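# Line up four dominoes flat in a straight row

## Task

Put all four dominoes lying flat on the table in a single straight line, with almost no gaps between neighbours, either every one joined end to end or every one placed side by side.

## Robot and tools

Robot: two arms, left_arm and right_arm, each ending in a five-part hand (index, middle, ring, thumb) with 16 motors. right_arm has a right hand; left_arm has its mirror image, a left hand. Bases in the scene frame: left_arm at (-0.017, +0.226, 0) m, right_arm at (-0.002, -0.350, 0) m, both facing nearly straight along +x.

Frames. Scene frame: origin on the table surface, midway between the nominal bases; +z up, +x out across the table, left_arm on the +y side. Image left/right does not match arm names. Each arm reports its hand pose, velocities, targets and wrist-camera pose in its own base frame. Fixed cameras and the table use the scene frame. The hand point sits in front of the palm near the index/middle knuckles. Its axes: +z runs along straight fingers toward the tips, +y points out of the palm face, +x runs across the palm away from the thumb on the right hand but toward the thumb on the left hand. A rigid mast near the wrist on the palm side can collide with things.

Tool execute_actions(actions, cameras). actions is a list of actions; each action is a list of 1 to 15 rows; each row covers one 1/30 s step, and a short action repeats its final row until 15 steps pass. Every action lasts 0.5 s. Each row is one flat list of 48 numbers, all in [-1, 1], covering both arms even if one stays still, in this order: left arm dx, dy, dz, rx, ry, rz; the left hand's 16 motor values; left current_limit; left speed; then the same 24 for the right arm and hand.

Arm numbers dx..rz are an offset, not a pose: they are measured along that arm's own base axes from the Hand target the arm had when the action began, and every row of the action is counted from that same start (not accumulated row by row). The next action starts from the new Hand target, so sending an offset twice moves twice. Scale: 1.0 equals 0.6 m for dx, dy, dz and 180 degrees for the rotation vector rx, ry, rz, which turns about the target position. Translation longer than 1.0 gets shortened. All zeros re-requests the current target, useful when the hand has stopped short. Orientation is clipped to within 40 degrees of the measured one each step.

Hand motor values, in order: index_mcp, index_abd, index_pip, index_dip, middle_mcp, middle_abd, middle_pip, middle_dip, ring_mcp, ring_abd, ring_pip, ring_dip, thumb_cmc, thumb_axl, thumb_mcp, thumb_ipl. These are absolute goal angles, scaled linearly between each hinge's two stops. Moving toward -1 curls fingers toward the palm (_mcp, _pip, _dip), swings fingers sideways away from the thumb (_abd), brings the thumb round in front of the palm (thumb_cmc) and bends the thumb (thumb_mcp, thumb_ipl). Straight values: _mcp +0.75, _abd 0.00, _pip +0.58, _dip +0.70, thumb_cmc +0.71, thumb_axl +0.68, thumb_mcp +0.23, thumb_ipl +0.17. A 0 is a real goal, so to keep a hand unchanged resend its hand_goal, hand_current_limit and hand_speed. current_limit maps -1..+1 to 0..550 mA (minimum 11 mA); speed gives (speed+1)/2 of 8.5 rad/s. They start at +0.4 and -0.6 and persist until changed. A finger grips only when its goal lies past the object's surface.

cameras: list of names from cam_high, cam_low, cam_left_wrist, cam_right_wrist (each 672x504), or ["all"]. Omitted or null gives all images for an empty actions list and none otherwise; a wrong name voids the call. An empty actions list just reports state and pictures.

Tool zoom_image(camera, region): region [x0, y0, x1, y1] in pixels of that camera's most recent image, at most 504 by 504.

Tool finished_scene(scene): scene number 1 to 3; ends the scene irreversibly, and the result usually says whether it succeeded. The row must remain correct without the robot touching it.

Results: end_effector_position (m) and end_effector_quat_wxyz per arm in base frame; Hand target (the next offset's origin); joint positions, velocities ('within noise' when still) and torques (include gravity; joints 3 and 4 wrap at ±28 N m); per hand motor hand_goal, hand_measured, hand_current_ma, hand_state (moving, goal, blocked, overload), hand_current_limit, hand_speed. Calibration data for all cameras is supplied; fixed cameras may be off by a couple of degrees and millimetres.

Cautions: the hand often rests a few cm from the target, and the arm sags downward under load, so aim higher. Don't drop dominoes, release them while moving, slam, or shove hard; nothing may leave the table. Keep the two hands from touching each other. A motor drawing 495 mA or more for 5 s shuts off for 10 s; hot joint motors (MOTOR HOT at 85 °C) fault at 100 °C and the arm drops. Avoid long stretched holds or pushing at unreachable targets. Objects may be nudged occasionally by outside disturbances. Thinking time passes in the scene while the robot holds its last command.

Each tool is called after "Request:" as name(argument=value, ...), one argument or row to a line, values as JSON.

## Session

Request:
execute_actions(
  actions=[],
)

Scene clock: 0.00 s.
left_arm: end_effector_position=(+0.6090, -0.3595, +0.3019) hand_goal=(+0.754, +0.000, +0.576, +0.696, +0.754, +0.000, +0.576, +0.696, +0.754, +0.000, +0.576, +0.696, +0.714, +0.678, +0.226, +0.168) hand_measured=(+0.754, +0.000, +0.576, +0.696, +0.754, +0.000, +0.576, +0.696, +0.754, +0.000, +0.576, +0.696, +0.714, +0.678, +0.226, +0.168) hand_current_ma=(+0, +0, +0, +0, +0, +0, +0, +0, +0, +0, +0, +0, +0, +0, +0, +0) hand_state=(goal, goal, goal, goal, goal, goal, goal, goal, goal, goal, goal, goal, goal, goal, goal, goal) hand_current_limit=0.40 hand_speed=-0.60 end_effector_quat_wxyz=(+0.313, +0.837, +0.439, -0.096) | right_arm: end_effector_position=(+0.2968, -0.0227, +0.3122) hand_goal=(+0.754, +0.000, +0.576, +0.696, +0.754, +0.000, +0.576, +0.696, +0.754, +0.000, +0.576, +0.696, +0.714, +0.678, +0.226, +0.168) hand_measured=(+0.754, +0.000, +0.576, +0.696, +0.754, +0.000, +0.576, +0.696, +0.754, +0.000, +0.576, +0.696, +0.714, +0.678, +0.226, +0.168) hand_current_ma=(+0, +0, +0, +0, +0, +0, +0, +0, +0, +0, +0, +0, +0, +0, +0, +0) hand_state=(goal, goal, goal, goal, goal, goal, goal, goal, goal, goal, goal, goal, goal, goal, goal, goal) hand_current_limit=0.40 hand_speed=-0.60 end_effector_quat_wxyz=(+0.473, +0.832, +0.290, +0.016)
Joint positions: left_arm=[-0.43 1.725 1.683 -1.102 0.53 0.058] | right_arm=[0.611 1.15 0.887 -1.653 0.943 1.689]
Joint velocities: within noise
Joint torques (N m): no reading
Heat: left arm: hottest shoulder 30 °C; right arm: hottest waist 28 °C.
Hand target: left_arm +0.6143, -0.3618, +0.3108; +0.320, +0.836, +0.436, -0.091 | right_arm +0.3004, -0.0202, +0.3213; +0.470, +0.835, +0.285, +0.028
camera_calibration:
cam_left_wrist: T_world_to_cam=[[-0.95941, -0.281707, 0.0131575, 0.454131], [-0.276966, 0.95, 0.144187, 0.417324], [-0.0531181, 0.13469, -0.989463, 0.506453], [0, 0, 0, 1]] pos_world=[0.578184, -0.336741, 0.434969]
cam_right_wrist: T_world_to_cam=[[-0.362407, -0.609614, 0.705005, -0.0942801], [-0.832394, 0.551978, 0.0494014, 0.203076], [-0.419263, -0.568939, -0.70748, 0.461869], [0, 0, 0, 1]] pos_world=[0.328516, 0.0932068, 0.383198]

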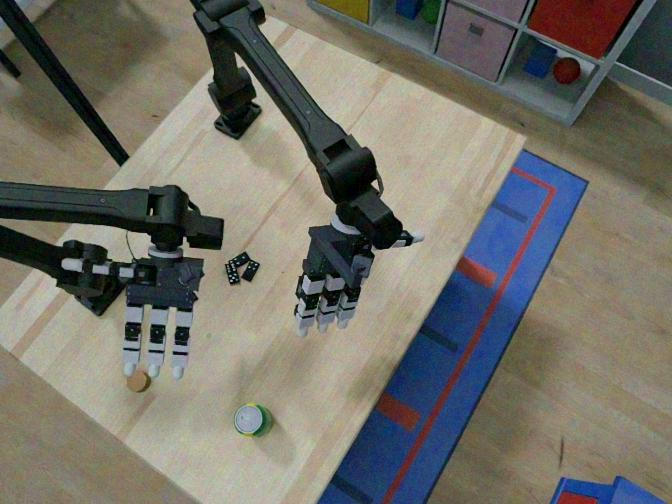

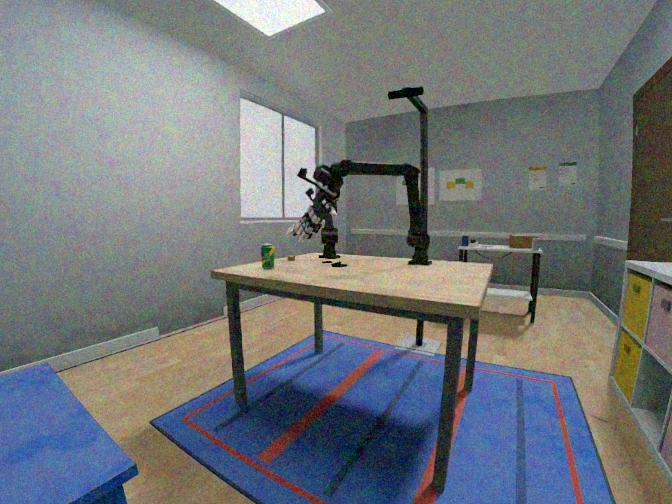

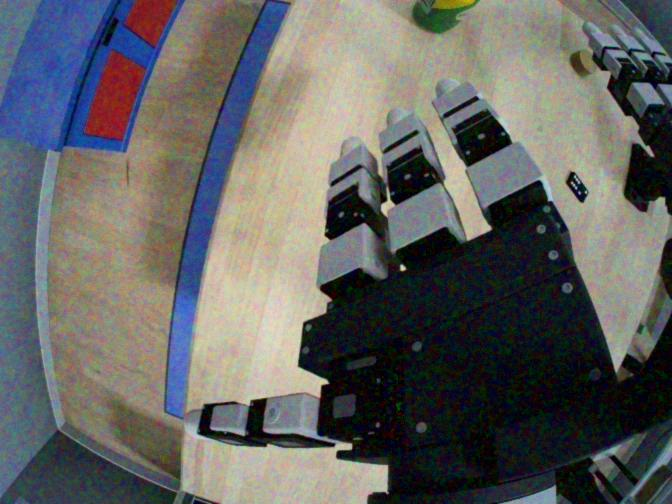

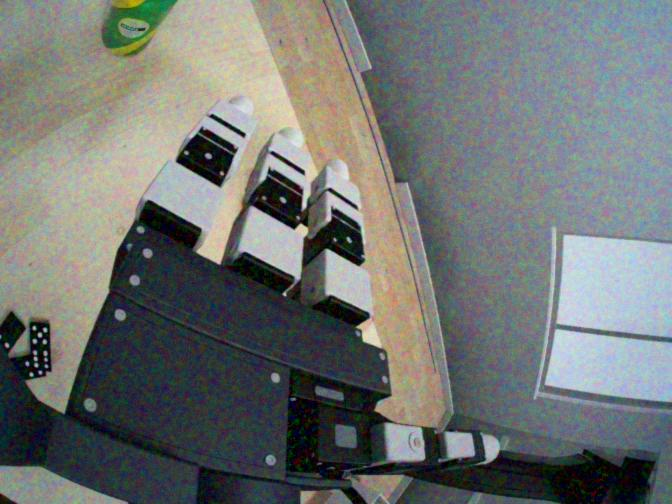

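Request:
zoom_image(
  camera="cam_high",
  region=[200, 230, 300, 305],
)

Request:
zoom_image(
  camera="cam_left_wrist",
  region=[480, 100, 672, 250],
)

Request:
zoom_image(
  camera="cam_low",
  region=[240, 220, 500, 300],
)

Scaled by 5.040 from the camera's 672x504 image, which has a finer 960x720 frame.

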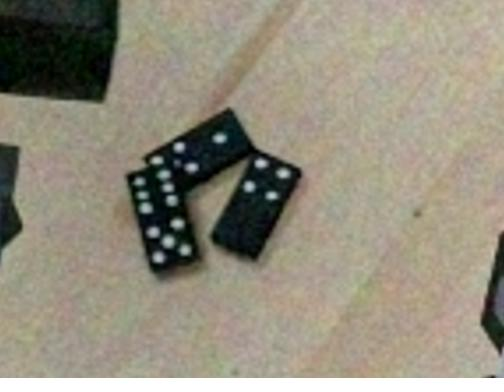

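Scaled by 2.625 from the camera's 672x504 image, which has a finer 960x720 frame.

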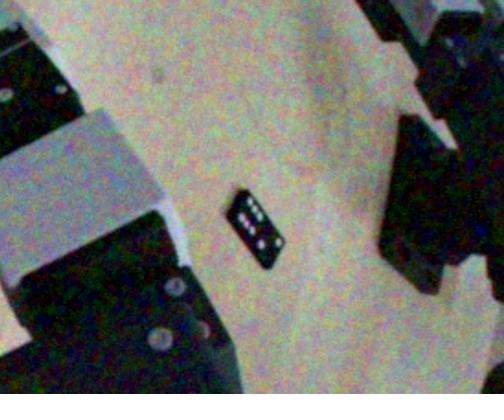

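Scaled by 1.938 from the camera's 672x504 image, which has a finer 960x720 frame.

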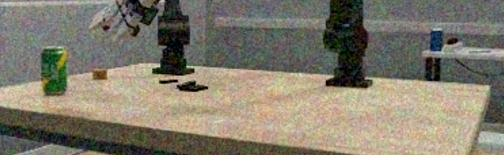

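Request:
zoom_image(
  camera="cam_high",
  region=[222, 248, 264, 290],
)

Request:
zoom_image(
  camera="cam_right_wrist",
  region=[0, 290, 100, 400],
)

Scaled by 12.000 from the camera's 672x504 image, which has a finer 960x720 frame.

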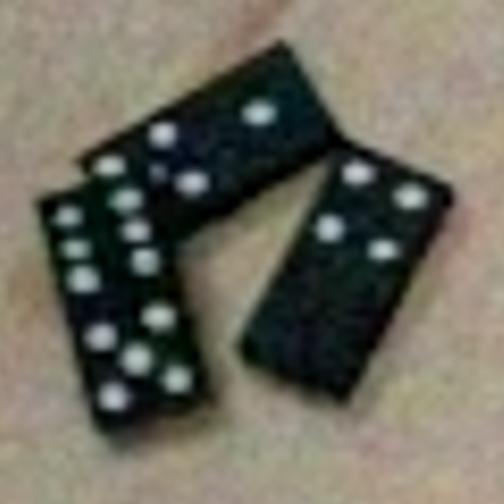

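Scaled by 4.582 from the camera's 672x504 image, which has a finer 960x720 frame.

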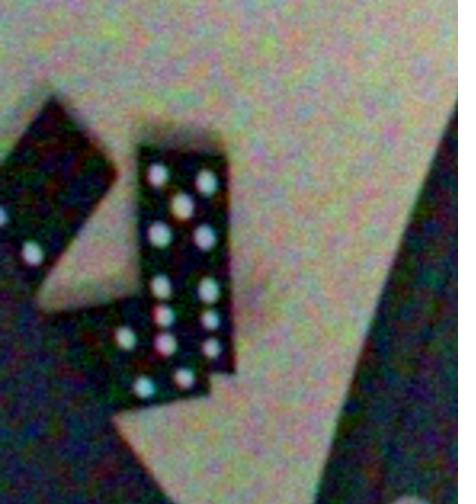

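Request:
execute_actions(
  actions=[
    [[0.048,0.288,0,0,0,0.078,0.754,0,0.576,0.696,0.754,0,0.576,0.696,0.754,0,0.576,0.696,0.714,0.678,0.226,0.168,0.4,-0.6,0.01,0.1,0.017,0.138,0.073,0.029,0.754,0.08,0.576,0.696,0.754,-0.08,0.576,0.696,0.98,0,0.98,0.98,0.714,0.678,0.226,0.168,0.4,-0.6]],
    [[-0.0225,0.273,0,0,0,0.078,0.754,0,0.576,0.696,0.754,0,0.576,0.696,0.754,0,0.576,0.696,0.714,0.678,0.226,0.168,0.4,-0.6,0.01,0.1,0,0.138,0.073,0.029,0.754,0.08,0.576,0.696,0.754,-0.08,0.576,0.696,0.98,0,0.98,0.98,0.714,0.678,0.226,0.168,0.4,-0.6]],
    [[-0.095,0.2415,0,0,0,0.078,0.754,0,0.576,0.696,0.754,0,0.576,0.696,0.754,0,0.576,0.696,0.714,0.678,0.226,0.168,0.4,-0.6,0.01,0.095,-0.1,0,0,0,0.754,0.08,0.576,0.696,0.754,-0.08,0.576,0.696,0.98,0,0.98,0.98,0.714,0.678,0.226,0.168,0.4,-0.6]],
    [[-0.145,0.194,0,0,0,0.078,0.754,0,0.576,0.696,0.754,0,0.576,0.696,0.754,0,0.576,0.696,0.714,0.678,0.226,0.168,0.4,-0.6,0,0,0,0,0,0,0.754,0.08,0.576,0.696,0.754,-0.08,0.576,0.696,0.98,0,0.98,0.98,0.714,0.678,0.226,0.168,0.4,-0.6]],
    [[-0.171,0.1425,0,0,0,0.078,0.754,0,0.576,0.696,0.754,0,0.576,0.696,0.754,0,0.576,0.696,0.714,0.678,0.226,0.168,0.4,-0.6,0,0,0,0,0,0,0.754,0.08,0.576,0.696,0.754,-0.08,0.576,0.696,0.98,0,0.98,0.98,0.714,0.678,0.226,0.168,0.4,-0.6]],
  ],
  cameras=["cam_high","cam_right_wrist"],
)

Scene clock: 15.00 s.
left_arm: end_effector_position=(+0.3824, +0.3207, +0.3096) hand_goal=(+0.754, +0.000, +0.576, +0.696, +0.754, +0.000, +0.576, +0.696, +0.754, +0.000, +0.576, +0.696, +0.714, +0.678, +0.226, +0.168) hand_measured=(+0.756, +0.000, +0.576, +0.696, +0.756, +0.000, +0.576, +0.696, +0.756, +0.000, +0.576, +0.696, +0.716, +0.678, +0.224, +0.168) hand_current_ma=(+9, +2, +3, +0, +8, +2, +3, +0, +8, +2, +3, +0, +9, -3, -15, -2) hand_state=(goal, goal, goal, goal, goal, goal, goal, goal, goal, goal, goal, goal, goal, goal, goal, goal) hand_current_limit=0.40 hand_speed=-0.60 end_effector_quat_wxyz=(+0.315, +0.428, +0.840, +0.110) | right_arm: end_effector_position=(+0.3172, +0.1563, +0.2654) hand_goal=(+0.754, +0.080, +0.576, +0.696, +0.754, -0.080, +0.576, +0.696, +0.980, +0.000, +0.980, +0.980, +0.714, +0.678, +0.226, +0.168) hand_measured=(+0.754, +0.078, +0.576, +0.696, +0.754, -0.078, +0.576, +0.696, +0.976, +0.000, +0.976, +0.978, +0.716, +0.678, +0.224, +0.168) hand_current_ma=(+0, +0, +0, +0, +0, +0, +0, +0, -1, +0, -1, +0, +0, +0, -1, +0) hand_state=(goal, goal, goal, goal, goal, goal, goal, goal, goal, goal, goal, goal, goal, goal, goal, goal) hand_current_limit=0.40 hand_speed=-0.60 end_effector_quat_wxyz=(+0.004, +0.906, +0.422, -0.013)
Joint positions: left_arm=[0.861 1.178 1.118 -1.096 0.557 0.113] | right_arm=[0.71 1.274 1.274 -1.598 0.001 1.409]
Joint torques (N m): left_arm=[-1.14 -8.12 8.88 0.84 0.72 0.36] | right_arm=[-0.44 -8.47 9.22 0.25 0.07 0.27]
Heat: left arm: hottest shoulder 31 °C; right arm: hottest waist 28 °C.
Hand target: left_arm +0.3829, +0.3213, +0.3107; +0.314, +0.434, +0.837, +0.110 | right_arm +0.3184, +0.1567, +0.2715; +0.000, +0.910, +0.415, +0.000
Off the commanded pose: left_arm 0.001 m, 1 deg | right_arm 0.006 m, 2 deg.
camera_calibration:
cam_right_wrist: T_world_to_cam=[[-0.0208563, -0.998813, 0.0440105, 0.183109], [-0.692488, 0.0461829, 0.719949, -0.0196477], [-0.721128, -0.0154612, -0.69263, 0.544526], [0, 0, 0, 1]] pos_world=[0.382886, 0.192219, 0.383242]
Images, in order (width x height): cam_high 672x504, cam_right_wrist 672x504.

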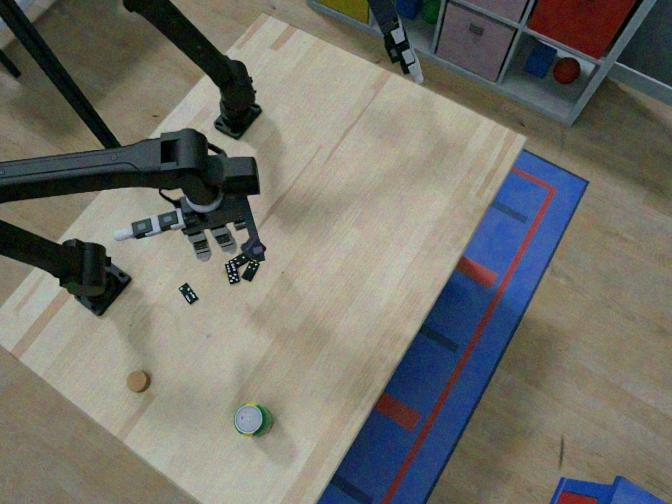

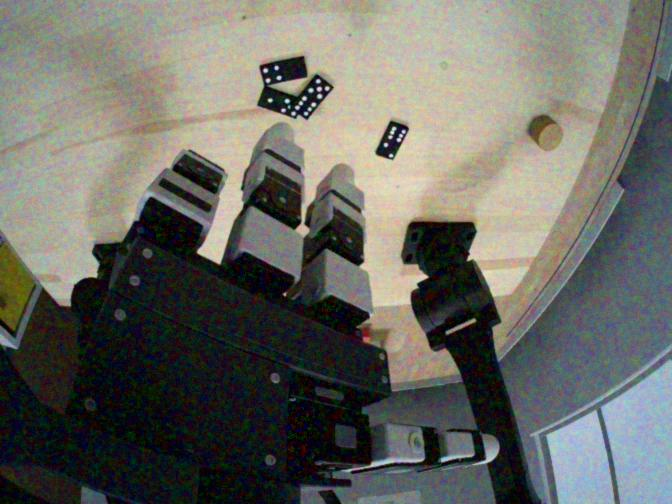

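Request:
zoom_image(
  camera="cam_right_wrist",
  region=[240, 40, 430, 180],
)

Request:
zoom_image(
  camera="cam_high",
  region=[170, 270, 212, 312],
)

Scaled by 2.653 from the camera's 672x504 image, which has a finer 960x720 frame.

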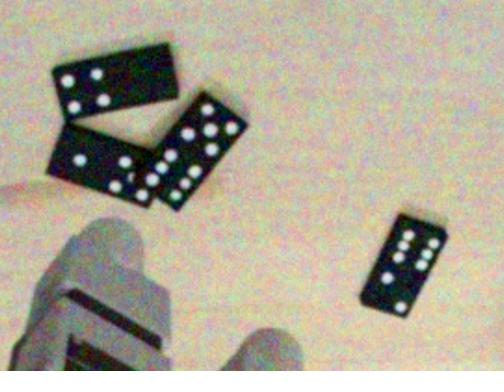

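Scaled by 12.000 from the camera's 672x504 image, which has a finer 960x720 frame.

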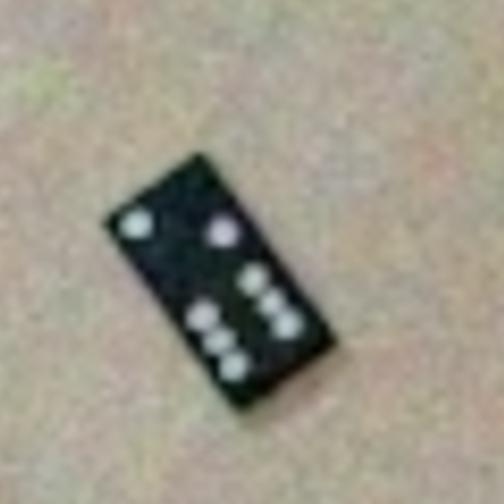

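Request:
execute_actions(
  actions=[
    [[0,0,0,0,0,0,0.754,0,0.576,0.696,0.754,0,0.576,0.696,0.754,0,0.576,0.696,0.714,0.678,0.226,0.168,0.4,-0.6,0.0005,-0.002,-0.09,0,0,-0.011,0.754,0.08,0.576,0.696,0.754,-0.08,0.576,0.696,0.98,0,0.98,0.98,0.714,0.678,0.226,0.168,0.4,-0.6]],
    [[0,0,0,0,0,0,0.754,0,0.576,0.696,0.754,0,0.576,0.696,0.754,0,0.576,0.696,0.714,0.678,0.226,0.168,0.4,-0.6,0.0005,-0.0025,-0.071,0,0,0,0.754,0.08,0.576,0.696,0.754,-0.08,0.576,0.696,0.98,0,0.98,0.98,0.714,0.678,0.226,0.168,0.4,-0.6]],
  ],
  cameras=["cam_right_wrist"],
)

Request:
zoom_image(
  camera="cam_right_wrist",
  region=[220, 50, 430, 195],
)

Scene clock: 20.00 s.
left_arm: end_effector_position=(+0.3825, +0.3207, +0.3097) hand_goal=(+0.754, +0.000, +0.576, +0.696, +0.754, +0.000, +0.576, +0.696, +0.754, +0.000, +0.576, +0.696, +0.714, +0.678, +0.226, +0.168) hand_measured=(+0.756, +0.000, +0.576, +0.696, +0.756, +0.000, +0.576, +0.696, +0.756, +0.000, +0.576, +0.696, +0.716, +0.678, +0.224, +0.168) hand_current_ma=(+9, +2, +3, +0, +8, +2, +3, +0, +8, +2, +3, +0, +9, -3, -15, -2) hand_state=(goal, goal, goal, goal, goal, goal, goal, goal, goal, goal, goal, goal, goal, goal, goal, goal) hand_current_limit=0.40 hand_speed=-0.60 end_effector_quat_wxyz=(+0.315, +0.429, +0.840, +0.110) | right_arm: end_effector_position=(+0.3168, +0.1551, +0.1759) hand_goal=(+0.754, +0.080, +0.576, +0.696, +0.754, -0.080, +0.576, +0.696, +0.980, +0.000, +0.980, +0.980, +0.714, +0.678, +0.226, +0.168) hand_measured=(+0.754, +0.078, +0.576, +0.696, +0.754, -0.078, +0.576, +0.696, +0.976, +0.000, +0.976, +0.978, +0.716, +0.678, +0.222, +0.168) hand_current_ma=(+0, +0, +0, +0, +0, +0, +0, +0, -1, +0, -1, +0, +0, +0, -1, +0) hand_state=(goal, goal, goal, goal, goal, goal, goal, goal, goal, goal, goal, goal, goal, goal, goal, goal) hand_current_limit=0.40 hand_speed=-0.60 end_effector_quat_wxyz=(+0.002, +0.913, +0.408, -0.004)
Joint positions: left_arm=[0.861 1.178 1.118 -1.096 0.557 0.115] | right_arm=[0.707 1.295 1.056 -1.342 0.001 1.437]
Joint torques (N m): left_arm=[-1.85 -8.64 9.28 0.76 0.75 0.35] | right_arm=[-1.03 -7.36 8.23 0.47 0.08 0.27]
Heat: left arm: hottest shoulder 31 °C; right arm: hottest elbow 29 °C.
Hand target: left_arm +0.3829, +0.3214, +0.3107; +0.314, +0.434, +0.837, +0.110 | right_arm +0.3190, +0.1541, +0.1748; +0.000, +0.917, +0.399, +0.000
Off the commanded pose: left_arm 0.001 m, 1 deg | right_arm 0.003 m, 1 deg.
camera_calibration:
cam_right_wrist: T_world_to_cam=[[-0.0526856, -0.998083, 0.0324843, 0.197805], [-0.70063, 0.0601243, 0.710987, 0.0465274], [-0.711577, 0.0146993, -0.702455, 0.47614], [0, 0, 0, 1]] pos_world=[0.38183, 0.187629, 0.294961]
Images, in order (width x height): cam_right_wrist 672x504.

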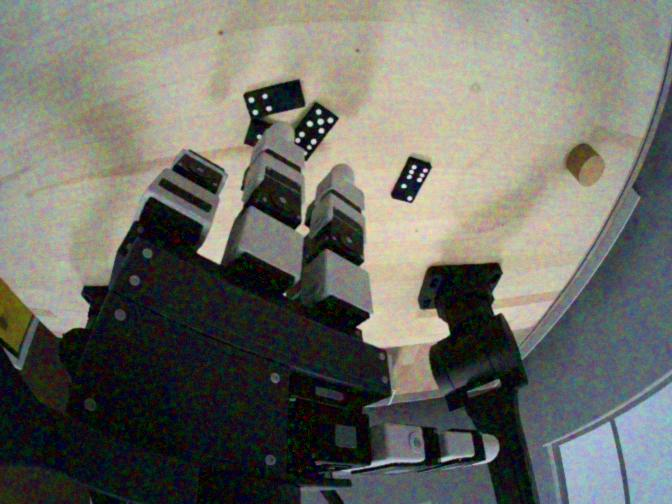

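Scaled by 2.400 from the camera's 672x504 image, which has a finer 960x720 frame.

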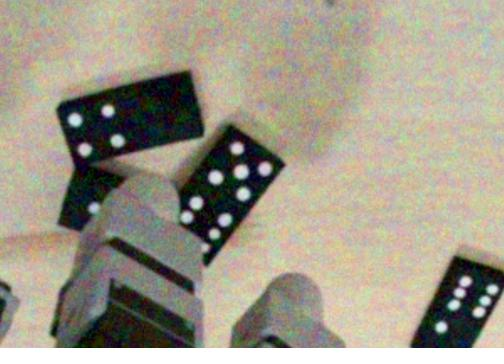

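Request:
execute_actions(
  actions=[
    [[0,0,0,0,0,0,0.754,0,0.576,0.696,0.754,0,0.576,0.696,0.754,0,0.576,0.696,0.714,0.678,0.226,0.168,0.4,-0.6,0.004,0.0015,-0.045,0,0,0,0.754,0.08,0.576,0.696,0.754,-0.08,0.576,0.696,0.98,0,0.98,0.98,0.714,0.678,0.226,0.168,0.4,-0.6]],
  ],
  cameras=["cam_right_wrist"],
)

Request:
zoom_image(
  camera="cam_right_wrist",
  region=[220, 70, 430, 215],
)

Scene clock: 21.87 s.
left_arm: end_effector_position=(+0.3825, +0.3207, +0.3097) hand_goal=(+0.754, +0.000, +0.576, +0.696, +0.754, +0.000, +0.576, +0.696, +0.754, +0.000, +0.576, +0.696, +0.714, +0.678, +0.226, +0.168) hand_measured=(+0.756, +0.000, +0.576, +0.696, +0.756, +0.000, +0.576, +0.696, +0.756, +0.000, +0.576, +0.696, +0.716, +0.678, +0.224, +0.168) hand_current_ma=(+9, +2, +3, +0, +8, +2, +3, +0, +8, +2, +3, +0, +9, -3, -15, -2) hand_state=(goal, goal, goal, goal, goal, goal, goal, goal, goal, goal, goal, goal, goal, goal, goal, goal) hand_current_limit=0.40 hand_speed=-0.60 end_effector_quat_wxyz=(+0.315, +0.429, +0.840, +0.110) | right_arm: end_effector_position=(+0.3193, +0.1562, +0.1496) hand_goal=(+0.754, +0.080, +0.576, +0.696, +0.754, -0.080, +0.576, +0.696, +0.980, +0.000, +0.980, +0.980, +0.714, +0.678, +0.226, +0.168) hand_measured=(+0.754, +0.078, +0.576, +0.696, +0.754, -0.078, +0.576, +0.696, +0.976, +0.000, +0.976, +0.978, +0.716, +0.678, +0.222, +0.168) hand_current_ma=(+0, +0, +0, +0, +0, +0, +0, +0, -1, +0, -1, +0, +0, +0, -1, +0) hand_state=(goal, goal, goal, goal, goal, goal, goal, goal, goal, goal, goal, goal, goal, goal, goal, goal) hand_current_limit=0.40 hand_speed=-0.60 end_effector_quat_wxyz=(+0.002, +0.913, +0.407, -0.003)
Joint positions: left_arm=[0.861 1.178 1.118 -1.096 0.557 0.115] | right_arm=[0.705 1.321 1.009 -1.266 0.001 1.437]
Joint torques (N m): left_arm=[-1.2 -8.23 9.26 0.87 0.72 0.33] | right_arm=[-0.97 -7.36 7.95 0.39 0.09 0.23]
Heat: left arm: hottest shoulder 31 °C; right arm: hottest elbow 29 °C.
Hand target: left_arm +0.3829, +0.3214, +0.3107; +0.314, +0.434, +0.837, +0.110 | right_arm +0.3213, +0.1549, +0.1477; +0.000, +0.917, +0.399, +0.000
Off the commanded pose: left_arm 0.001 m, 1 deg | right_arm 0.003 m, 1 deg.
camera_calibration:
cam_right_wrist: T_world_to_cam=[[-0.0550542, -0.998006, 0.0308802, 0.200996], [-0.701742, 0.0606749, 0.709843, 0.0673371], [-0.710301, 0.0174099, -0.703683, 0.458827], [0, 0, 0, 1]] pos_world=[0.384225, 0.188521, 0.268863]
Images, in order (width x height): cam_right_wrist 672x504.

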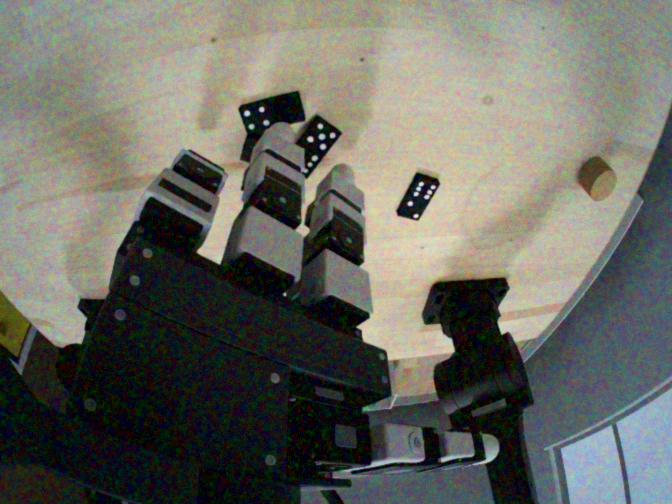

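Scaled by 2.400 from the camera's 672x504 image, which has a finer 960x720 frame.

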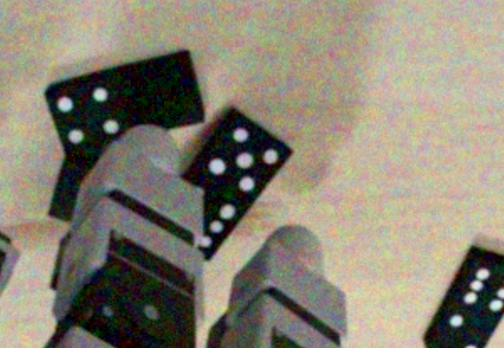

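Request:
execute_actions(
  actions=[
    [[0,0,0,0,0,0,0.754,0,0.576,0.696,0.754,0,0.576,0.696,0.754,0,0.576,0.696,0.714,0.678,0.226,0.168,0.4,-0.6,-0.005,0.0015,0,0,0,0,0.754,0.1,0.576,0.696,0.754,0.0,0.576,0.696,0.98,0,0.98,0.98,0.714,0.678,0.226,0.168,0.4,-0.6]],
    [[0,0,0,0,0,0,0.754,0,0.576,0.696,0.754,0,0.576,0.696,0.754,0,0.576,0.696,0.714,0.678,0.226,0.168,0.4,-0.6,0,0,-0.013,0,0,0,0.754,0.1,0.576,0.696,0.754,0.0,0.576,0.696,0.98,0,0.98,0.98,0.714,0.678,0.226,0.168,0.4,-0.6]],
  ],
  cameras=[],
)

Scene clock: 24.93 s.
left_arm: end_effector_position=(+0.3825, +0.3207, +0.3097) hand_goal=(+0.754, +0.000, +0.576, +0.696, +0.754, +0.000, +0.576, +0.696, +0.754, +0.000, +0.576, +0.696, +0.714, +0.678, +0.226, +0.168) hand_measured=(+0.756, +0.000, +0.576, +0.696, +0.756, +0.000, +0.576, +0.696, +0.756, +0.000, +0.576, +0.696, +0.716, +0.678, +0.224, +0.168) hand_current_ma=(+9, +2, +3, +0, +8, +2, +3, +0, +8, +2, +3, +0, +9, -3, -15, -2) hand_state=(goal, goal, goal, goal, goal, goal, goal, goal, goal, goal, goal, goal, goal, goal, goal, goal) hand_current_limit=0.40 hand_speed=-0.60 end_effector_quat_wxyz=(+0.315, +0.429, +0.840, +0.110) | right_arm: end_effector_position=(+0.3185, +0.1556, +0.1435) hand_goal=(+0.754, +0.100, +0.576, +0.696, +0.754, +0.000, +0.576, +0.696, +0.980, +0.000, +0.980, +0.980, +0.714, +0.678, +0.226, +0.168) hand_measured=(+0.754, +0.096, +0.576, +0.696, +0.754, -0.004, +0.576, +0.696, +0.976, +0.000, +0.976, +0.978, +0.716, +0.678, +0.222, +0.168) hand_current_ma=(+0, -1, +0, +0, +0, +0, +0, +0, -1, +0, -1, +0, +0, +0, -1, +0) hand_state=(goal, goal, goal, goal, goal, goal, goal, goal, goal, goal, goal, goal, goal, goal, goal, goal) hand_current_limit=0.40 hand_speed=-0.60 end_effector_quat_wxyz=(+0.001, +0.914, +0.406, -0.001)
Joint positions: left_arm=[0.861 1.178 1.118 -1.096 0.557 0.115] | right_arm=[0.705 1.321 0.992 -1.244 0.001 1.441]
Joint torques (N m): left_arm=[-1.03 -8.18 9.16 1.09 0.75 0.33] | right_arm=[-0.32 -7.06 7.71 0.46 0.07 0.26]
Heat: left arm: hottest shoulder 31 °C; right arm: hottest elbow 29 °C.
Hand target: left_arm +0.3829, +0.3214, +0.3107; +0.314, +0.434, +0.837, +0.110 | right_arm +0.3183, +0.1559, +0.1400; +0.000, +0.917, +0.399, +0.000
Off the commanded pose: left_arm 0.001 m, 1 deg | right_arm 0.004 m, 1 deg.
No camera images: "cameras" was empty.

Request:
execute_actions(
  actions=[
    [[0,0,0,0,0,0,0.754,0,0.576,0.696,0.754,0,0.576,0.696,0.754,0,0.576,0.696,0.714,0.678,0.226,0.168,0.4,-0.6,-0.0065,0.001,-0.008,0,0,0,0.754,0.1,0.576,0.696,0.754,0.0,0.576,0.696,0.98,0,0.98,0.98,0.714,0.678,0.226,0.168,0.4,-0.6]],
  ],
  cameras=["cam_right_wrist"],
)

Request:
zoom_image(
  camera="cam_right_wrist",
  region=[220, 70, 430, 215],
)

Scene clock: 28.10 s.
left_arm: end_effector_position=(+0.3825, +0.3207, +0.3097) hand_goal=(+0.754, +0.000, +0.576, +0.696, +0.754, +0.000, +0.576, +0.696, +0.754, +0.000, +0.576, +0.696, +0.714, +0.678, +0.226, +0.168) hand_measured=(+0.756, +0.000, +0.576, +0.696, +0.756, +0.000, +0.576, +0.696, +0.756, +0.000, +0.576, +0.696, +0.716, +0.678, +0.224, +0.168) hand_current_ma=(+9, +2, +3, +0, +8, +2, +3, +0, +8, +2, +3, +0, +9, -3, -15, -2) hand_state=(goal, goal, goal, goal, goal, goal, goal, goal, goal, goal, goal, goal, goal, goal, goal, goal) hand_current_limit=0.40 hand_speed=-0.60 end_effector_quat_wxyz=(+0.315, +0.429, +0.840, +0.110) | right_arm: end_effector_position=(+0.3157, +0.1543, +0.1380) hand_goal=(+0.754, +0.100, +0.576, +0.696, +0.754, +0.000, +0.576, +0.696, +0.980, +0.000, +0.980, +0.980, +0.714, +0.678, +0.226, +0.168) hand_measured=(+0.754, +0.096, +0.576, +0.696, +0.754, -0.004, +0.576, +0.696, +0.976, +0.000, +0.976, +0.978, +0.716, +0.678, +0.222, +0.168) hand_current_ma=(+0, -1, +0, +0, +0, +0, +0, +0, -1, +0, -1, +0, +0, +0, -1, +0) hand_state=(goal, goal, goal, goal, goal, goal, goal, goal, goal, goal, goal, goal, goal, goal, goal, goal) hand_current_limit=0.40 hand_speed=-0.60 end_effector_quat_wxyz=(+0.001, +0.915, +0.403, -0.002)
Joint positions: left_arm=[0.861 1.178 1.118 -1.096 0.557 0.115] | right_arm=[0.707 1.321 0.977 -1.231 0.001 1.449]
Joint torques (N m): left_arm=[-1.08 -8.35 8.94 0.72 0.72 0.32] | right_arm=[0.38 -7.47 7.62 0.36 0.07 0.29]
Heat: left arm: hottest shoulder 31 °C; right arm: hottest elbow 29 °C.
Hand target: left_arm +0.3829, +0.3214, +0.3107; +0.314, +0.434, +0.837, +0.110 | right_arm +0.3145, +0.1565, +0.1352; +0.000, +0.917, +0.399, +0.000
Off the commanded pose: left_arm 0.001 m, 1 deg | right_arm 0.004 m, 1 deg.
camera_calibration:
cam_right_wrist: T_world_to_cam=[[-0.0642106, -0.997519, 0.0288558, 0.202347], [-0.702808, 0.0657304, 0.708336, 0.0729112], [-0.708476, 0.0252026, -0.705285, 0.446558], [0, 0, 0, 1]] pos_world=[0.380611, 0.185798, 0.257466]
Images, in order (width x height): cam_right_wrist 672x504.

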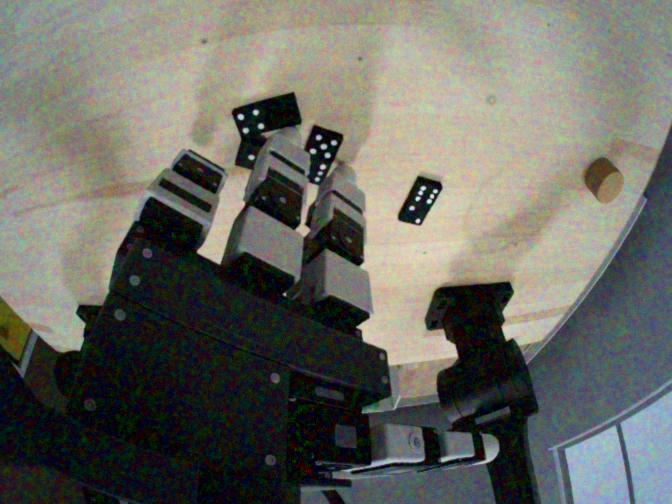

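Scaled by 2.400 from the camera's 672x504 image, which has a finer 960x720 frame.

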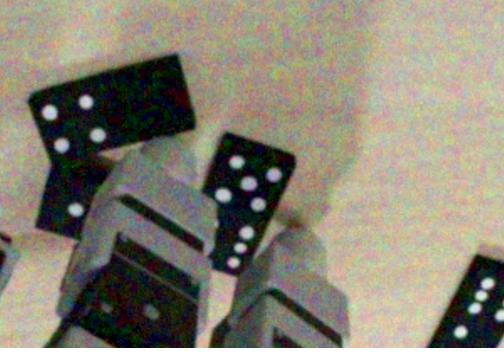

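Request:
execute_actions(
  actions=[],
  cameras=["cam_high"],
)

Request:
zoom_image(
  camera="cam_high",
  region=[215, 240, 271, 296],
)

Scene clock: 29.23 s.
left_arm: end_effector_position=(+0.3825, +0.3207, +0.3097) hand_goal=(+0.754, +0.000, +0.576, +0.696, +0.754, +0.000, +0.576, +0.696, +0.754, +0.000, +0.576, +0.696, +0.714, +0.678, +0.226, +0.168) hand_measured=(+0.756, +0.000, +0.576, +0.696, +0.756, +0.000, +0.576, +0.696, +0.756, +0.000, +0.576, +0.696, +0.716, +0.678, +0.224, +0.168) hand_current_ma=(+9, +2, +3, +0, +8, +2, +3, +0, +8, +2, +3, +0, +9, -3, -15, -2) hand_state=(goal, goal, goal, goal, goal, goal, goal, goal, goal, goal, goal, goal, goal, goal, goal, goal) hand_current_limit=0.40 hand_speed=-0.60 end_effector_quat_wxyz=(+0.315, +0.429, +0.840, +0.110) | right_arm: end_effector_position=(+0.3157, +0.1543, +0.1380) hand_goal=(+0.754, +0.100, +0.576, +0.696, +0.754, +0.000, +0.576, +0.696, +0.980, +0.000, +0.980, +0.980, +0.714, +0.678, +0.226, +0.168) hand_measured=(+0.754, +0.096, +0.576, +0.696, +0.754, -0.004, +0.576, +0.696, +0.976, +0.000, +0.976, +0.978, +0.716, +0.678, +0.222, +0.168) hand_current_ma=(+0, -1, +0, +0, +0, +0, +0, +0, -1, +0, -1, +0, +0, +0, -1, +0) hand_state=(goal, goal, goal, goal, goal, goal, goal, goal, goal, goal, goal, goal, goal, goal, goal, goal) hand_current_limit=0.40 hand_speed=-0.60 end_effector_quat_wxyz=(+0.001, +0.915, +0.403, -0.002)
Joint positions: left_arm=[0.861 1.178 1.118 -1.096 0.557 0.115] | right_arm=[0.707 1.321 0.977 -1.231 0.001 1.449]
Joint velocities: within noise
Joint torques (N m): left_arm=[-0.85 -7.71 9.06 0.72 0.74 0.36] | right_arm=[0.21 -7.3 7.6 0.46 0.07 0.27]
Heat: left arm: hottest shoulder 31 °C; right arm: hottest elbow 29 °C.
Hand target: left_arm +0.3829, +0.3214, +0.3107; +0.314, +0.434, +0.837, +0.110 | right_arm +0.3145, +0.1565, +0.1352; +0.000, +0.917, +0.399, +0.000
Off the commanded pose: left_arm 0.001 m, 1 deg | right_arm 0.004 m, 1 deg.
Images, in order (width x height): cam_high 672x504.

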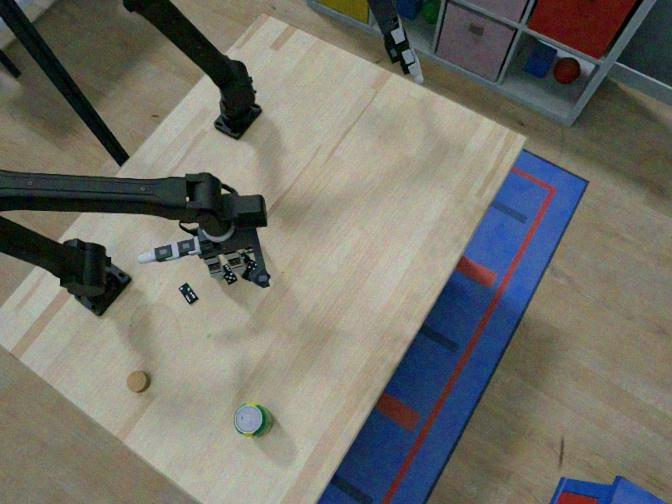

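Scaled by 9.000 from the camera's 672x504 image, which has a finer 960x720 frame.

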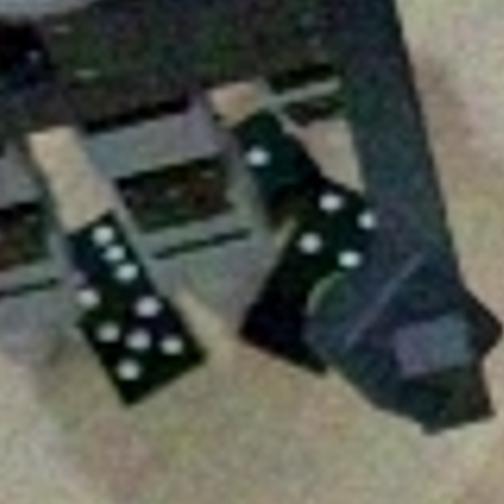

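Request:
execute_actions(
  actions=[
    [[0,0,0,0,0,0,0.754,0,0.576,0.696,0.754,0,0.576,0.696,0.754,0,0.576,0.696,0.714,0.678,0.226,0.168,0.4,-0.6,0,0,0.002,0,0,0,0.754,-0.08,0.576,0.696,0.754,0.08,0.576,0.696,0.98,0,0.98,0.98,0.714,0.678,0.226,0.168,0.4,-0.9]],
    [[0,0,0,0,0,0,0.754,0,0.576,0.696,0.754,0,0.576,0.696,0.754,0,0.576,0.696,0.714,0.678,0.226,0.168,0.4,-0.6,0,0,0,0,0,0,0.754,-0.08,0.576,0.696,0.754,0.08,0.576,0.696,0.98,0,0.98,0.98,0.714,0.678,0.226,0.168,0.4,-0.9]],
  ],
  cameras=["cam_right_wrist","cam_high"],
)

Request:
zoom_image(
  camera="cam_high",
  region=[215, 240, 271, 296],
)

Request:
zoom_image(
  camera="cam_right_wrist",
  region=[220, 70, 430, 215],
)

Scene clock: 31.20 s.
left_arm: end_effector_position=(+0.3825, +0.3207, +0.3097) hand_goal=(+0.754, +0.000, +0.576, +0.696, +0.754, +0.000, +0.576, +0.696, +0.754, +0.000, +0.576, +0.696, +0.714, +0.678, +0.226, +0.168) hand_measured=(+0.756, +0.000, +0.576, +0.696, +0.756, +0.000, +0.576, +0.696, +0.756, +0.000, +0.576, +0.696, +0.716, +0.678, +0.224, +0.168) hand_current_ma=(+9, +2, +3, +0, +8, +2, +3, +0, +8, +2, +3, +0, +9, -3, -15, -2) hand_state=(goal, goal, goal, goal, goal, goal, goal, goal, goal, goal, goal, goal, goal, goal, goal, goal) hand_current_limit=0.40 hand_speed=-0.60 end_effector_quat_wxyz=(+0.315, +0.429, +0.840, +0.110) | right_arm: end_effector_position=(+0.3156, +0.1543, +0.1380) hand_goal=(+0.754, -0.080, +0.576, +0.696, +0.754, +0.080, +0.576, +0.696, +0.980, +0.000, +0.980, +0.980, +0.714, +0.678, +0.226, +0.168) hand_measured=(+0.754, -0.008, +0.576, +0.696, +0.754, +0.066, +0.576, +0.696, +0.976, +0.000, +0.976, +0.978, +0.716, +0.678, +0.222, +0.168) hand_current_ma=(+0, +83, +0, +0, +0, -5, +0, +0, -1, +0, -1, +0, +0, +0, -1, +0) hand_state=(goal, blocked, goal, goal, goal, goal, goal, goal, goal, goal, goal, goal, goal, goal, goal, goal) hand_current_limit=0.40 hand_speed=-0.90 end_effector_quat_wxyz=(+0.001, +0.915, +0.403, -0.002)
Joint positions: left_arm=[0.861 1.178 1.118 -1.096 0.557 0.115] | right_arm=[0.707 1.321 0.977 -1.231 0.001 1.449]
Joint torques (N m): left_arm=[-1.67 -8.23 9.5 0.81 0.72 0.37] | right_arm=[0.21 -7.24 7.8 0.24 0.08 0.26]
Heat: left arm: hottest shoulder 31 °C; right arm: hottest elbow 29 °C.
Hand target: left_arm +0.3829, +0.3214, +0.3107; +0.314, +0.434, +0.837, +0.110 | right_arm +0.3145, +0.1565, +0.1364; +0.000, +0.917, +0.399, +0.000
Off the commanded pose: left_arm 0.001 m, 1 deg | right_arm 0.003 m, 1 deg.
camera_calibration:
cam_right_wrist: T_world_to_cam=[[-0.0645616, -0.997499, 0.0287797, 0.202396], [-0.702782, 0.0659236, 0.708344, 0.0728698], [-0.70847, 0.025506, -0.70528, 0.446501], [0, 0, 0, 1]] pos_world=[0.380611, 0.185698, 0.257466]
Images, in order (width x height): cam_high 672x504, cam_right_wrist 672x504.

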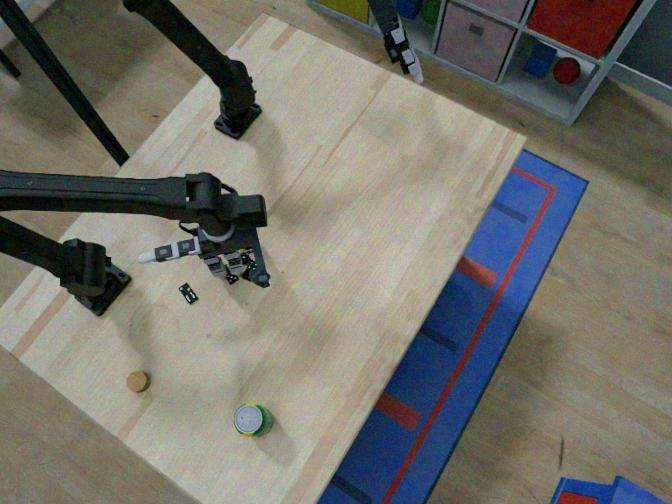

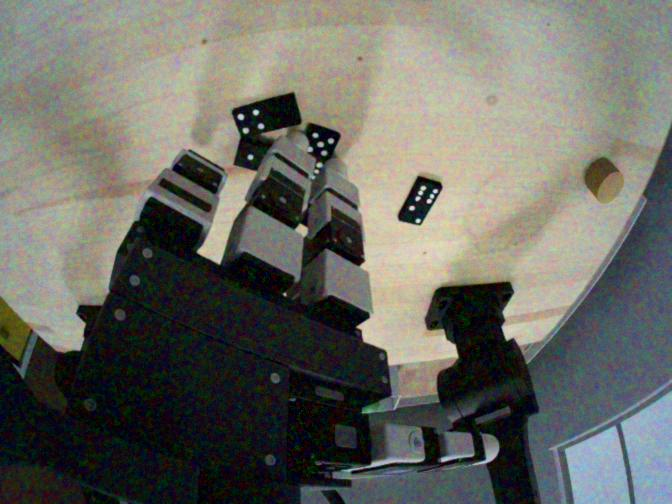

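Scaled by 9.000 from the camera's 672x504 image, which has a finer 960x720 frame.

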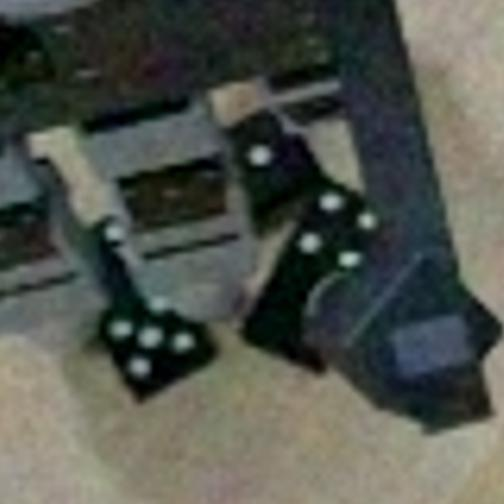

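Scaled by 2.400 from the camera's 672x504 image, which has a finer 960x720 frame.

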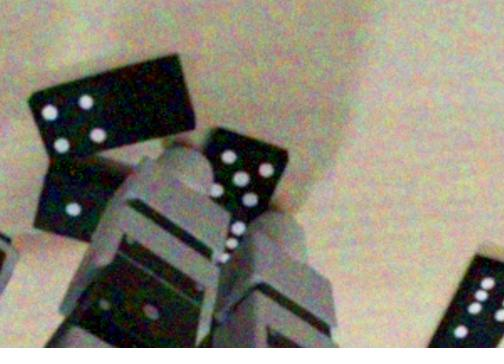

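Request:
execute_actions(
  actions=[
    [[0,0,0,0,0,0,0.754,0,0.576,0.696,0.754,0,0.576,0.696,0.754,0,0.576,0.696,0.714,0.678,0.226,0.168,0.4,-0.6,0.011,-0.01,0.001,0,0,0,0.754,-0.08,0.576,0.696,0.754,0.08,0.576,0.696,0.98,0,0.98,0.98,0.714,0.678,0.226,0.168,0.4,-0.9],[0,0,0,0,0,0,0.754,0,0.576,0.696,0.754,0,0.576,0.696,0.754,0,0.576,0.696,0.714,0.678,0.226,0.168,0.4,-0.6,0.0217,-0.02,0.002,0,0,0,0.754,-0.08,0.576,0.696,0.754,0.08,0.576,0.696,0.98,0,0.98,0.98,0.714,0.678,0.226,0.168,0.4,-0.9]],
    [[0,0,0,0,0,0,0.754,0,0.576,0.696,0.754,0,0.576,0.696,0.754,0,0.576,0.696,0.714,0.678,0.226,0.168,0.4,-0.6,0.011,-0.01,0.001,0,0,0,0.754,-0.08,0.576,0.696,0.754,0.08,0.576,0.696,0.98,0,0.98,0.98,0.714,0.678,0.226,0.168,0.4,-0.9],[0,0,0,0,0,0,0.754,0,0.576,0.696,0.754,0,0.576,0.696,0.754,0,0.576,0.696,0.714,0.678,0.226,0.168,0.4,-0.6,0.0217,-0.02,0.002,0,0,0,0.754,-0.08,0.576,0.696,0.754,0.08,0.576,0.696,0.98,0,0.98,0.98,0.714,0.678,0.226,0.168,0.4,-0.9]],
  ],
  cameras=["cam_right_wrist"],
)

Request:
zoom_image(
  camera="cam_right_wrist",
  region=[220, 70, 430, 215],
)

Scene clock: 33.87 s.
left_arm: end_effector_position=(+0.3825, +0.3207, +0.3097) hand_goal=(+0.754, +0.000, +0.576, +0.696, +0.754, +0.000, +0.576, +0.696, +0.754, +0.000, +0.576, +0.696, +0.714, +0.678, +0.226, +0.168) hand_measured=(+0.756, +0.000, +0.576, +0.696, +0.756, +0.000, +0.576, +0.696, +0.756, +0.000, +0.576, +0.696, +0.716, +0.678, +0.224, +0.168) hand_current_ma=(+9, +2, +3, +0, +8, +2, +3, +0, +8, +2, +3, +0, +9, -3, -15, -2) hand_state=(goal, goal, goal, goal, goal, goal, goal, goal, goal, goal, goal, goal, goal, goal, goal, goal) hand_current_limit=0.40 hand_speed=-0.60 end_effector_quat_wxyz=(+0.315, +0.429, +0.840, +0.110) | right_arm: end_effector_position=(+0.3323, +0.1302, +0.1377) hand_goal=(+0.754, -0.080, +0.576, +0.696, +0.754, +0.080, +0.576, +0.696, +0.980, +0.000, +0.980, +0.980, +0.714, +0.678, +0.226, +0.168) hand_measured=(+0.764, -0.028, +0.582, +0.698, +0.758, +0.060, +0.578, +0.696, +0.976, +0.000, +0.976, +0.978, +0.716, +0.678, +0.222, +0.168) hand_current_ma=(+4, +46, +1, +0, +1, -8, +0, +0, -1, +0, -1, +0, +0, +0, -1, +0) hand_state=(goal, blocked, goal, goal, goal, goal, goal, goal, goal, goal, goal, goal, goal, goal, goal, goal) hand_current_limit=0.40 hand_speed=-0.90 end_effector_quat_wxyz=(-0.001, +0.919, +0.393, -0.002)
Joint positions: left_arm=[0.861 1.178 1.118 -1.096 0.557 0.115] | right_arm=[0.622 1.321 0.977 -1.231 -0.003 1.384]
Joint torques (N m): left_arm=[-1.2 -7.88 9.28 0.79 0.71 0.35] | right_arm=[-0.85 -6.48 9.32 0.12 0.21 -0.03]
Heat: left arm: hottest shoulder 31 °C; right arm: hottest elbow 29 °C.
Hand target: left_arm +0.3829, +0.3214, +0.3107; +0.314, +0.434, +0.837, +0.110 | right_arm +0.3405, +0.1325, +0.1388; +0.000, +0.917, +0.399, +0.000
Off the commanded pose: left_arm 0.001 m, 1 deg | right_arm 0.009 m, 1 deg.
camera_calibration:
cam_right_wrist: T_world_to_cam=[[-0.0846555, -0.996078, 0.0257324, 0.186308], [-0.69962, 0.0778087, 0.710266, 0.0834981], [-0.709482, 0.042125, -0.703463, 0.456538], [0, 0, 0, 1]] pos_world=[0.398095, 0.159849, 0.257058]
Images, in order (width x height): cam_right_wrist 672x504.

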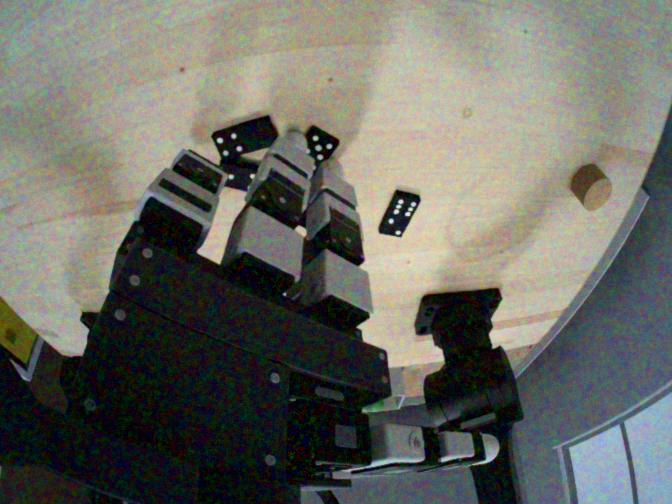

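Scaled by 2.400 from the camera's 672x504 image, which has a finer 960x720 frame.

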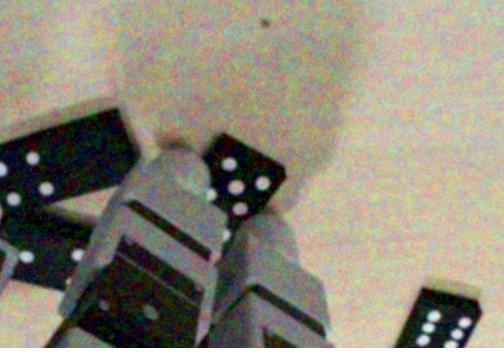

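Request:
execute_actions(
  actions=[
    [[0,0,0,0,0,0,0.754,0,0.576,0.696,0.754,0,0.576,0.696,0.754,0,0.576,0.696,0.714,0.678,0.226,0.168,0.4,-0.6,0.011,-0.011,0.001,0,0,0,0.754,-0.08,0.576,0.696,0.754,0.08,0.576,0.696,0.98,0,0.98,0.98,0.714,0.678,0.226,0.168,0.4,-0.9],[0,0,0,0,0,0,0.754,0,0.576,0.696,0.754,0,0.576,0.696,0.754,0,0.576,0.696,0.714,0.678,0.226,0.168,0.4,-0.6,0.022,-0.022,0.002,0,0,0,0.754,-0.08,0.576,0.696,0.754,0.08,0.576,0.696,0.98,0,0.98,0.98,0.714,0.678,0.226,0.168,0.4,-0.9]],
    [[0,0,0,0,0,0,0.754,0,0.576,0.696,0.754,0,0.576,0.696,0.754,0,0.576,0.696,0.714,0.678,0.226,0.168,0.4,-0.6,0.011,-0.011,0.001,0,0,0,0.754,-0.08,0.576,0.696,0.754,0.08,0.576,0.696,0.98,0,0.98,0.98,0.714,0.678,0.226,0.168,0.4,-0.9],[0,0,0,0,0,0,0.754,0,0.576,0.696,0.754,0,0.576,0.696,0.754,0,0.576,0.696,0.714,0.678,0.226,0.168,0.4,-0.6,0.022,-0.022,0.002,0,0,0,0.754,-0.08,0.576,0.696,0.754,0.08,0.576,0.696,0.98,0,0.98,0.98,0.714,0.678,0.226,0.168,0.4,-0.9]],
  ],
  cameras=["cam_right_wrist","cam_high"],
)

Request:
zoom_image(
  camera="cam_high",
  region=[215, 245, 285, 315],
)

Request:
zoom_image(
  camera="cam_right_wrist",
  region=[170, 70, 380, 215],
)

Scene clock: 37.73 s.
left_arm: end_effector_position=(+0.3825, +0.3207, +0.3097) hand_goal=(+0.754, +0.000, +0.576, +0.696, +0.754, +0.000, +0.576, +0.696, +0.754, +0.000, +0.576, +0.696, +0.714, +0.678, +0.226, +0.168) hand_measured=(+0.756, +0.000, +0.576, +0.696, +0.756, +0.000, +0.576, +0.696, +0.756, +0.000, +0.576, +0.696, +0.716, +0.678, +0.224, +0.168) hand_current_ma=(+9, +2, +3, +0, +8, +2, +3, +0, +8, +2, +3, +0, +9, -3, -15, -2) hand_state=(goal, goal, goal, goal, goal, goal, goal, goal, goal, goal, goal, goal, goal, goal, goal, goal) hand_current_limit=0.40 hand_speed=-0.60 end_effector_quat_wxyz=(+0.315, +0.429, +0.840, +0.110) | right_arm: end_effector_position=(+0.3513, +0.1025, +0.1363) hand_goal=(+0.754, -0.080, +0.576, +0.696, +0.754, +0.080, +0.576, +0.696, +0.980, +0.000, +0.980, +0.980, +0.714, +0.678, +0.226, +0.168) hand_measured=(+0.776, -0.030, +0.588, +0.702, +0.768, +0.052, +0.586, +0.700, +0.976, +0.000, +0.976, +0.978, +0.716, +0.678, +0.222, +0.168) hand_current_ma=(+13, +44, +5, +2, +6, -16, +3, +1, -1, +0, -1, +0, +0, +0, -1, +0) hand_state=(blocked, blocked, goal, goal, goal, blocked, goal, goal, goal, goal, goal, goal, goal, goal, goal, goal) hand_current_limit=0.40 hand_speed=-0.90 end_effector_quat_wxyz=(-0.002, +0.919, +0.394, -0.005)
Joint positions: left_arm=[0.861 1.178 1.118 -1.096 0.557 0.115] | right_arm=[0.525 1.327 0.979 -1.232 -0.006 1.286]
Joint torques (N m): left_arm=[-1.2 -7.88 9.32 0.62 0.76 0.31] | right_arm=[-1.2 -5.25 11.12 -0.03 0.39 -0.04]
Heat: left arm: hottest shoulder 31 °C; right arm: hottest elbow 29 °C.
Hand target: left_arm +0.3829, +0.3214, +0.3107; +0.314, +0.434, +0.837, +0.110 | right_arm +0.3669, +0.1060, +0.1411; +0.000, +0.917, +0.399, +0.000
Off the commanded pose: left_arm 0.001 m, 1 deg | right_arm 0.017 m, 1 deg.
camera_calibration:
cam_right_wrist: T_world_to_cam=[[-0.0826692, -0.996254, 0.0253606, 0.159811], [-0.695882, 0.0759232, 0.714131, 0.0982838], [-0.713382, 0.0413887, -0.699552, 0.471139], [0, 0, 0, 1]] pos_world=[0.417707, 0.132251, 0.255346]
Images, in order (width x height): cam_high 672x504, cam_right_wrist 672x504.

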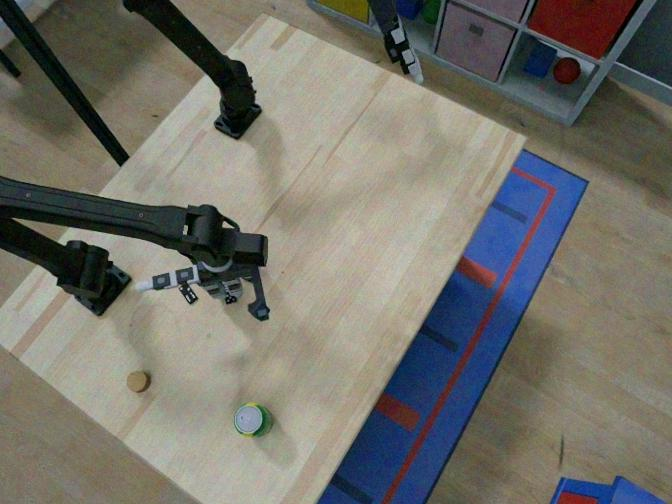

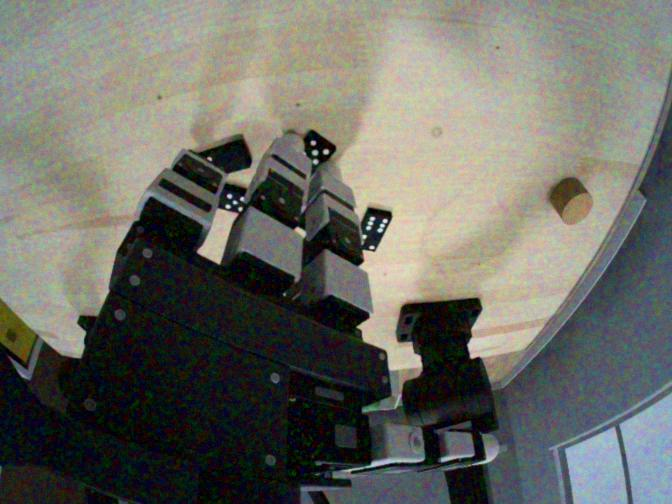

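Scaled by 7.200 from the camera's 672x504 image, which has a finer 960x720 frame.

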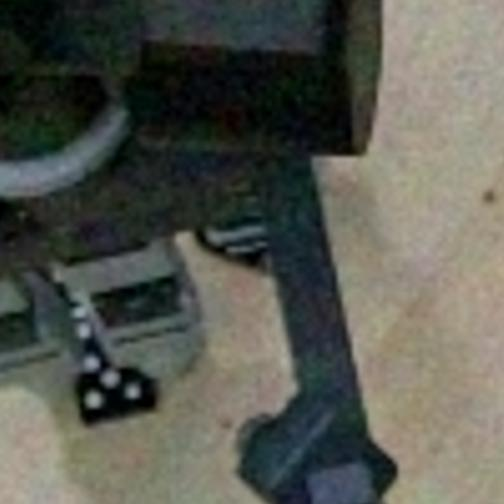

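Scaled by 2.400 from the camera's 672x504 image, which has a finer 960x720 frame.

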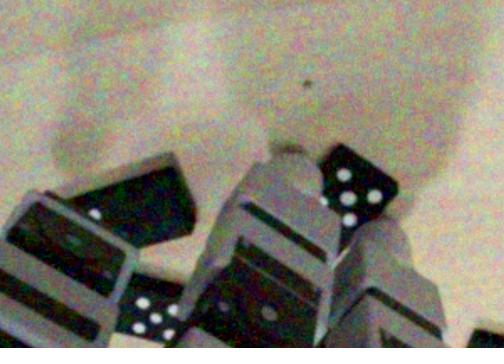

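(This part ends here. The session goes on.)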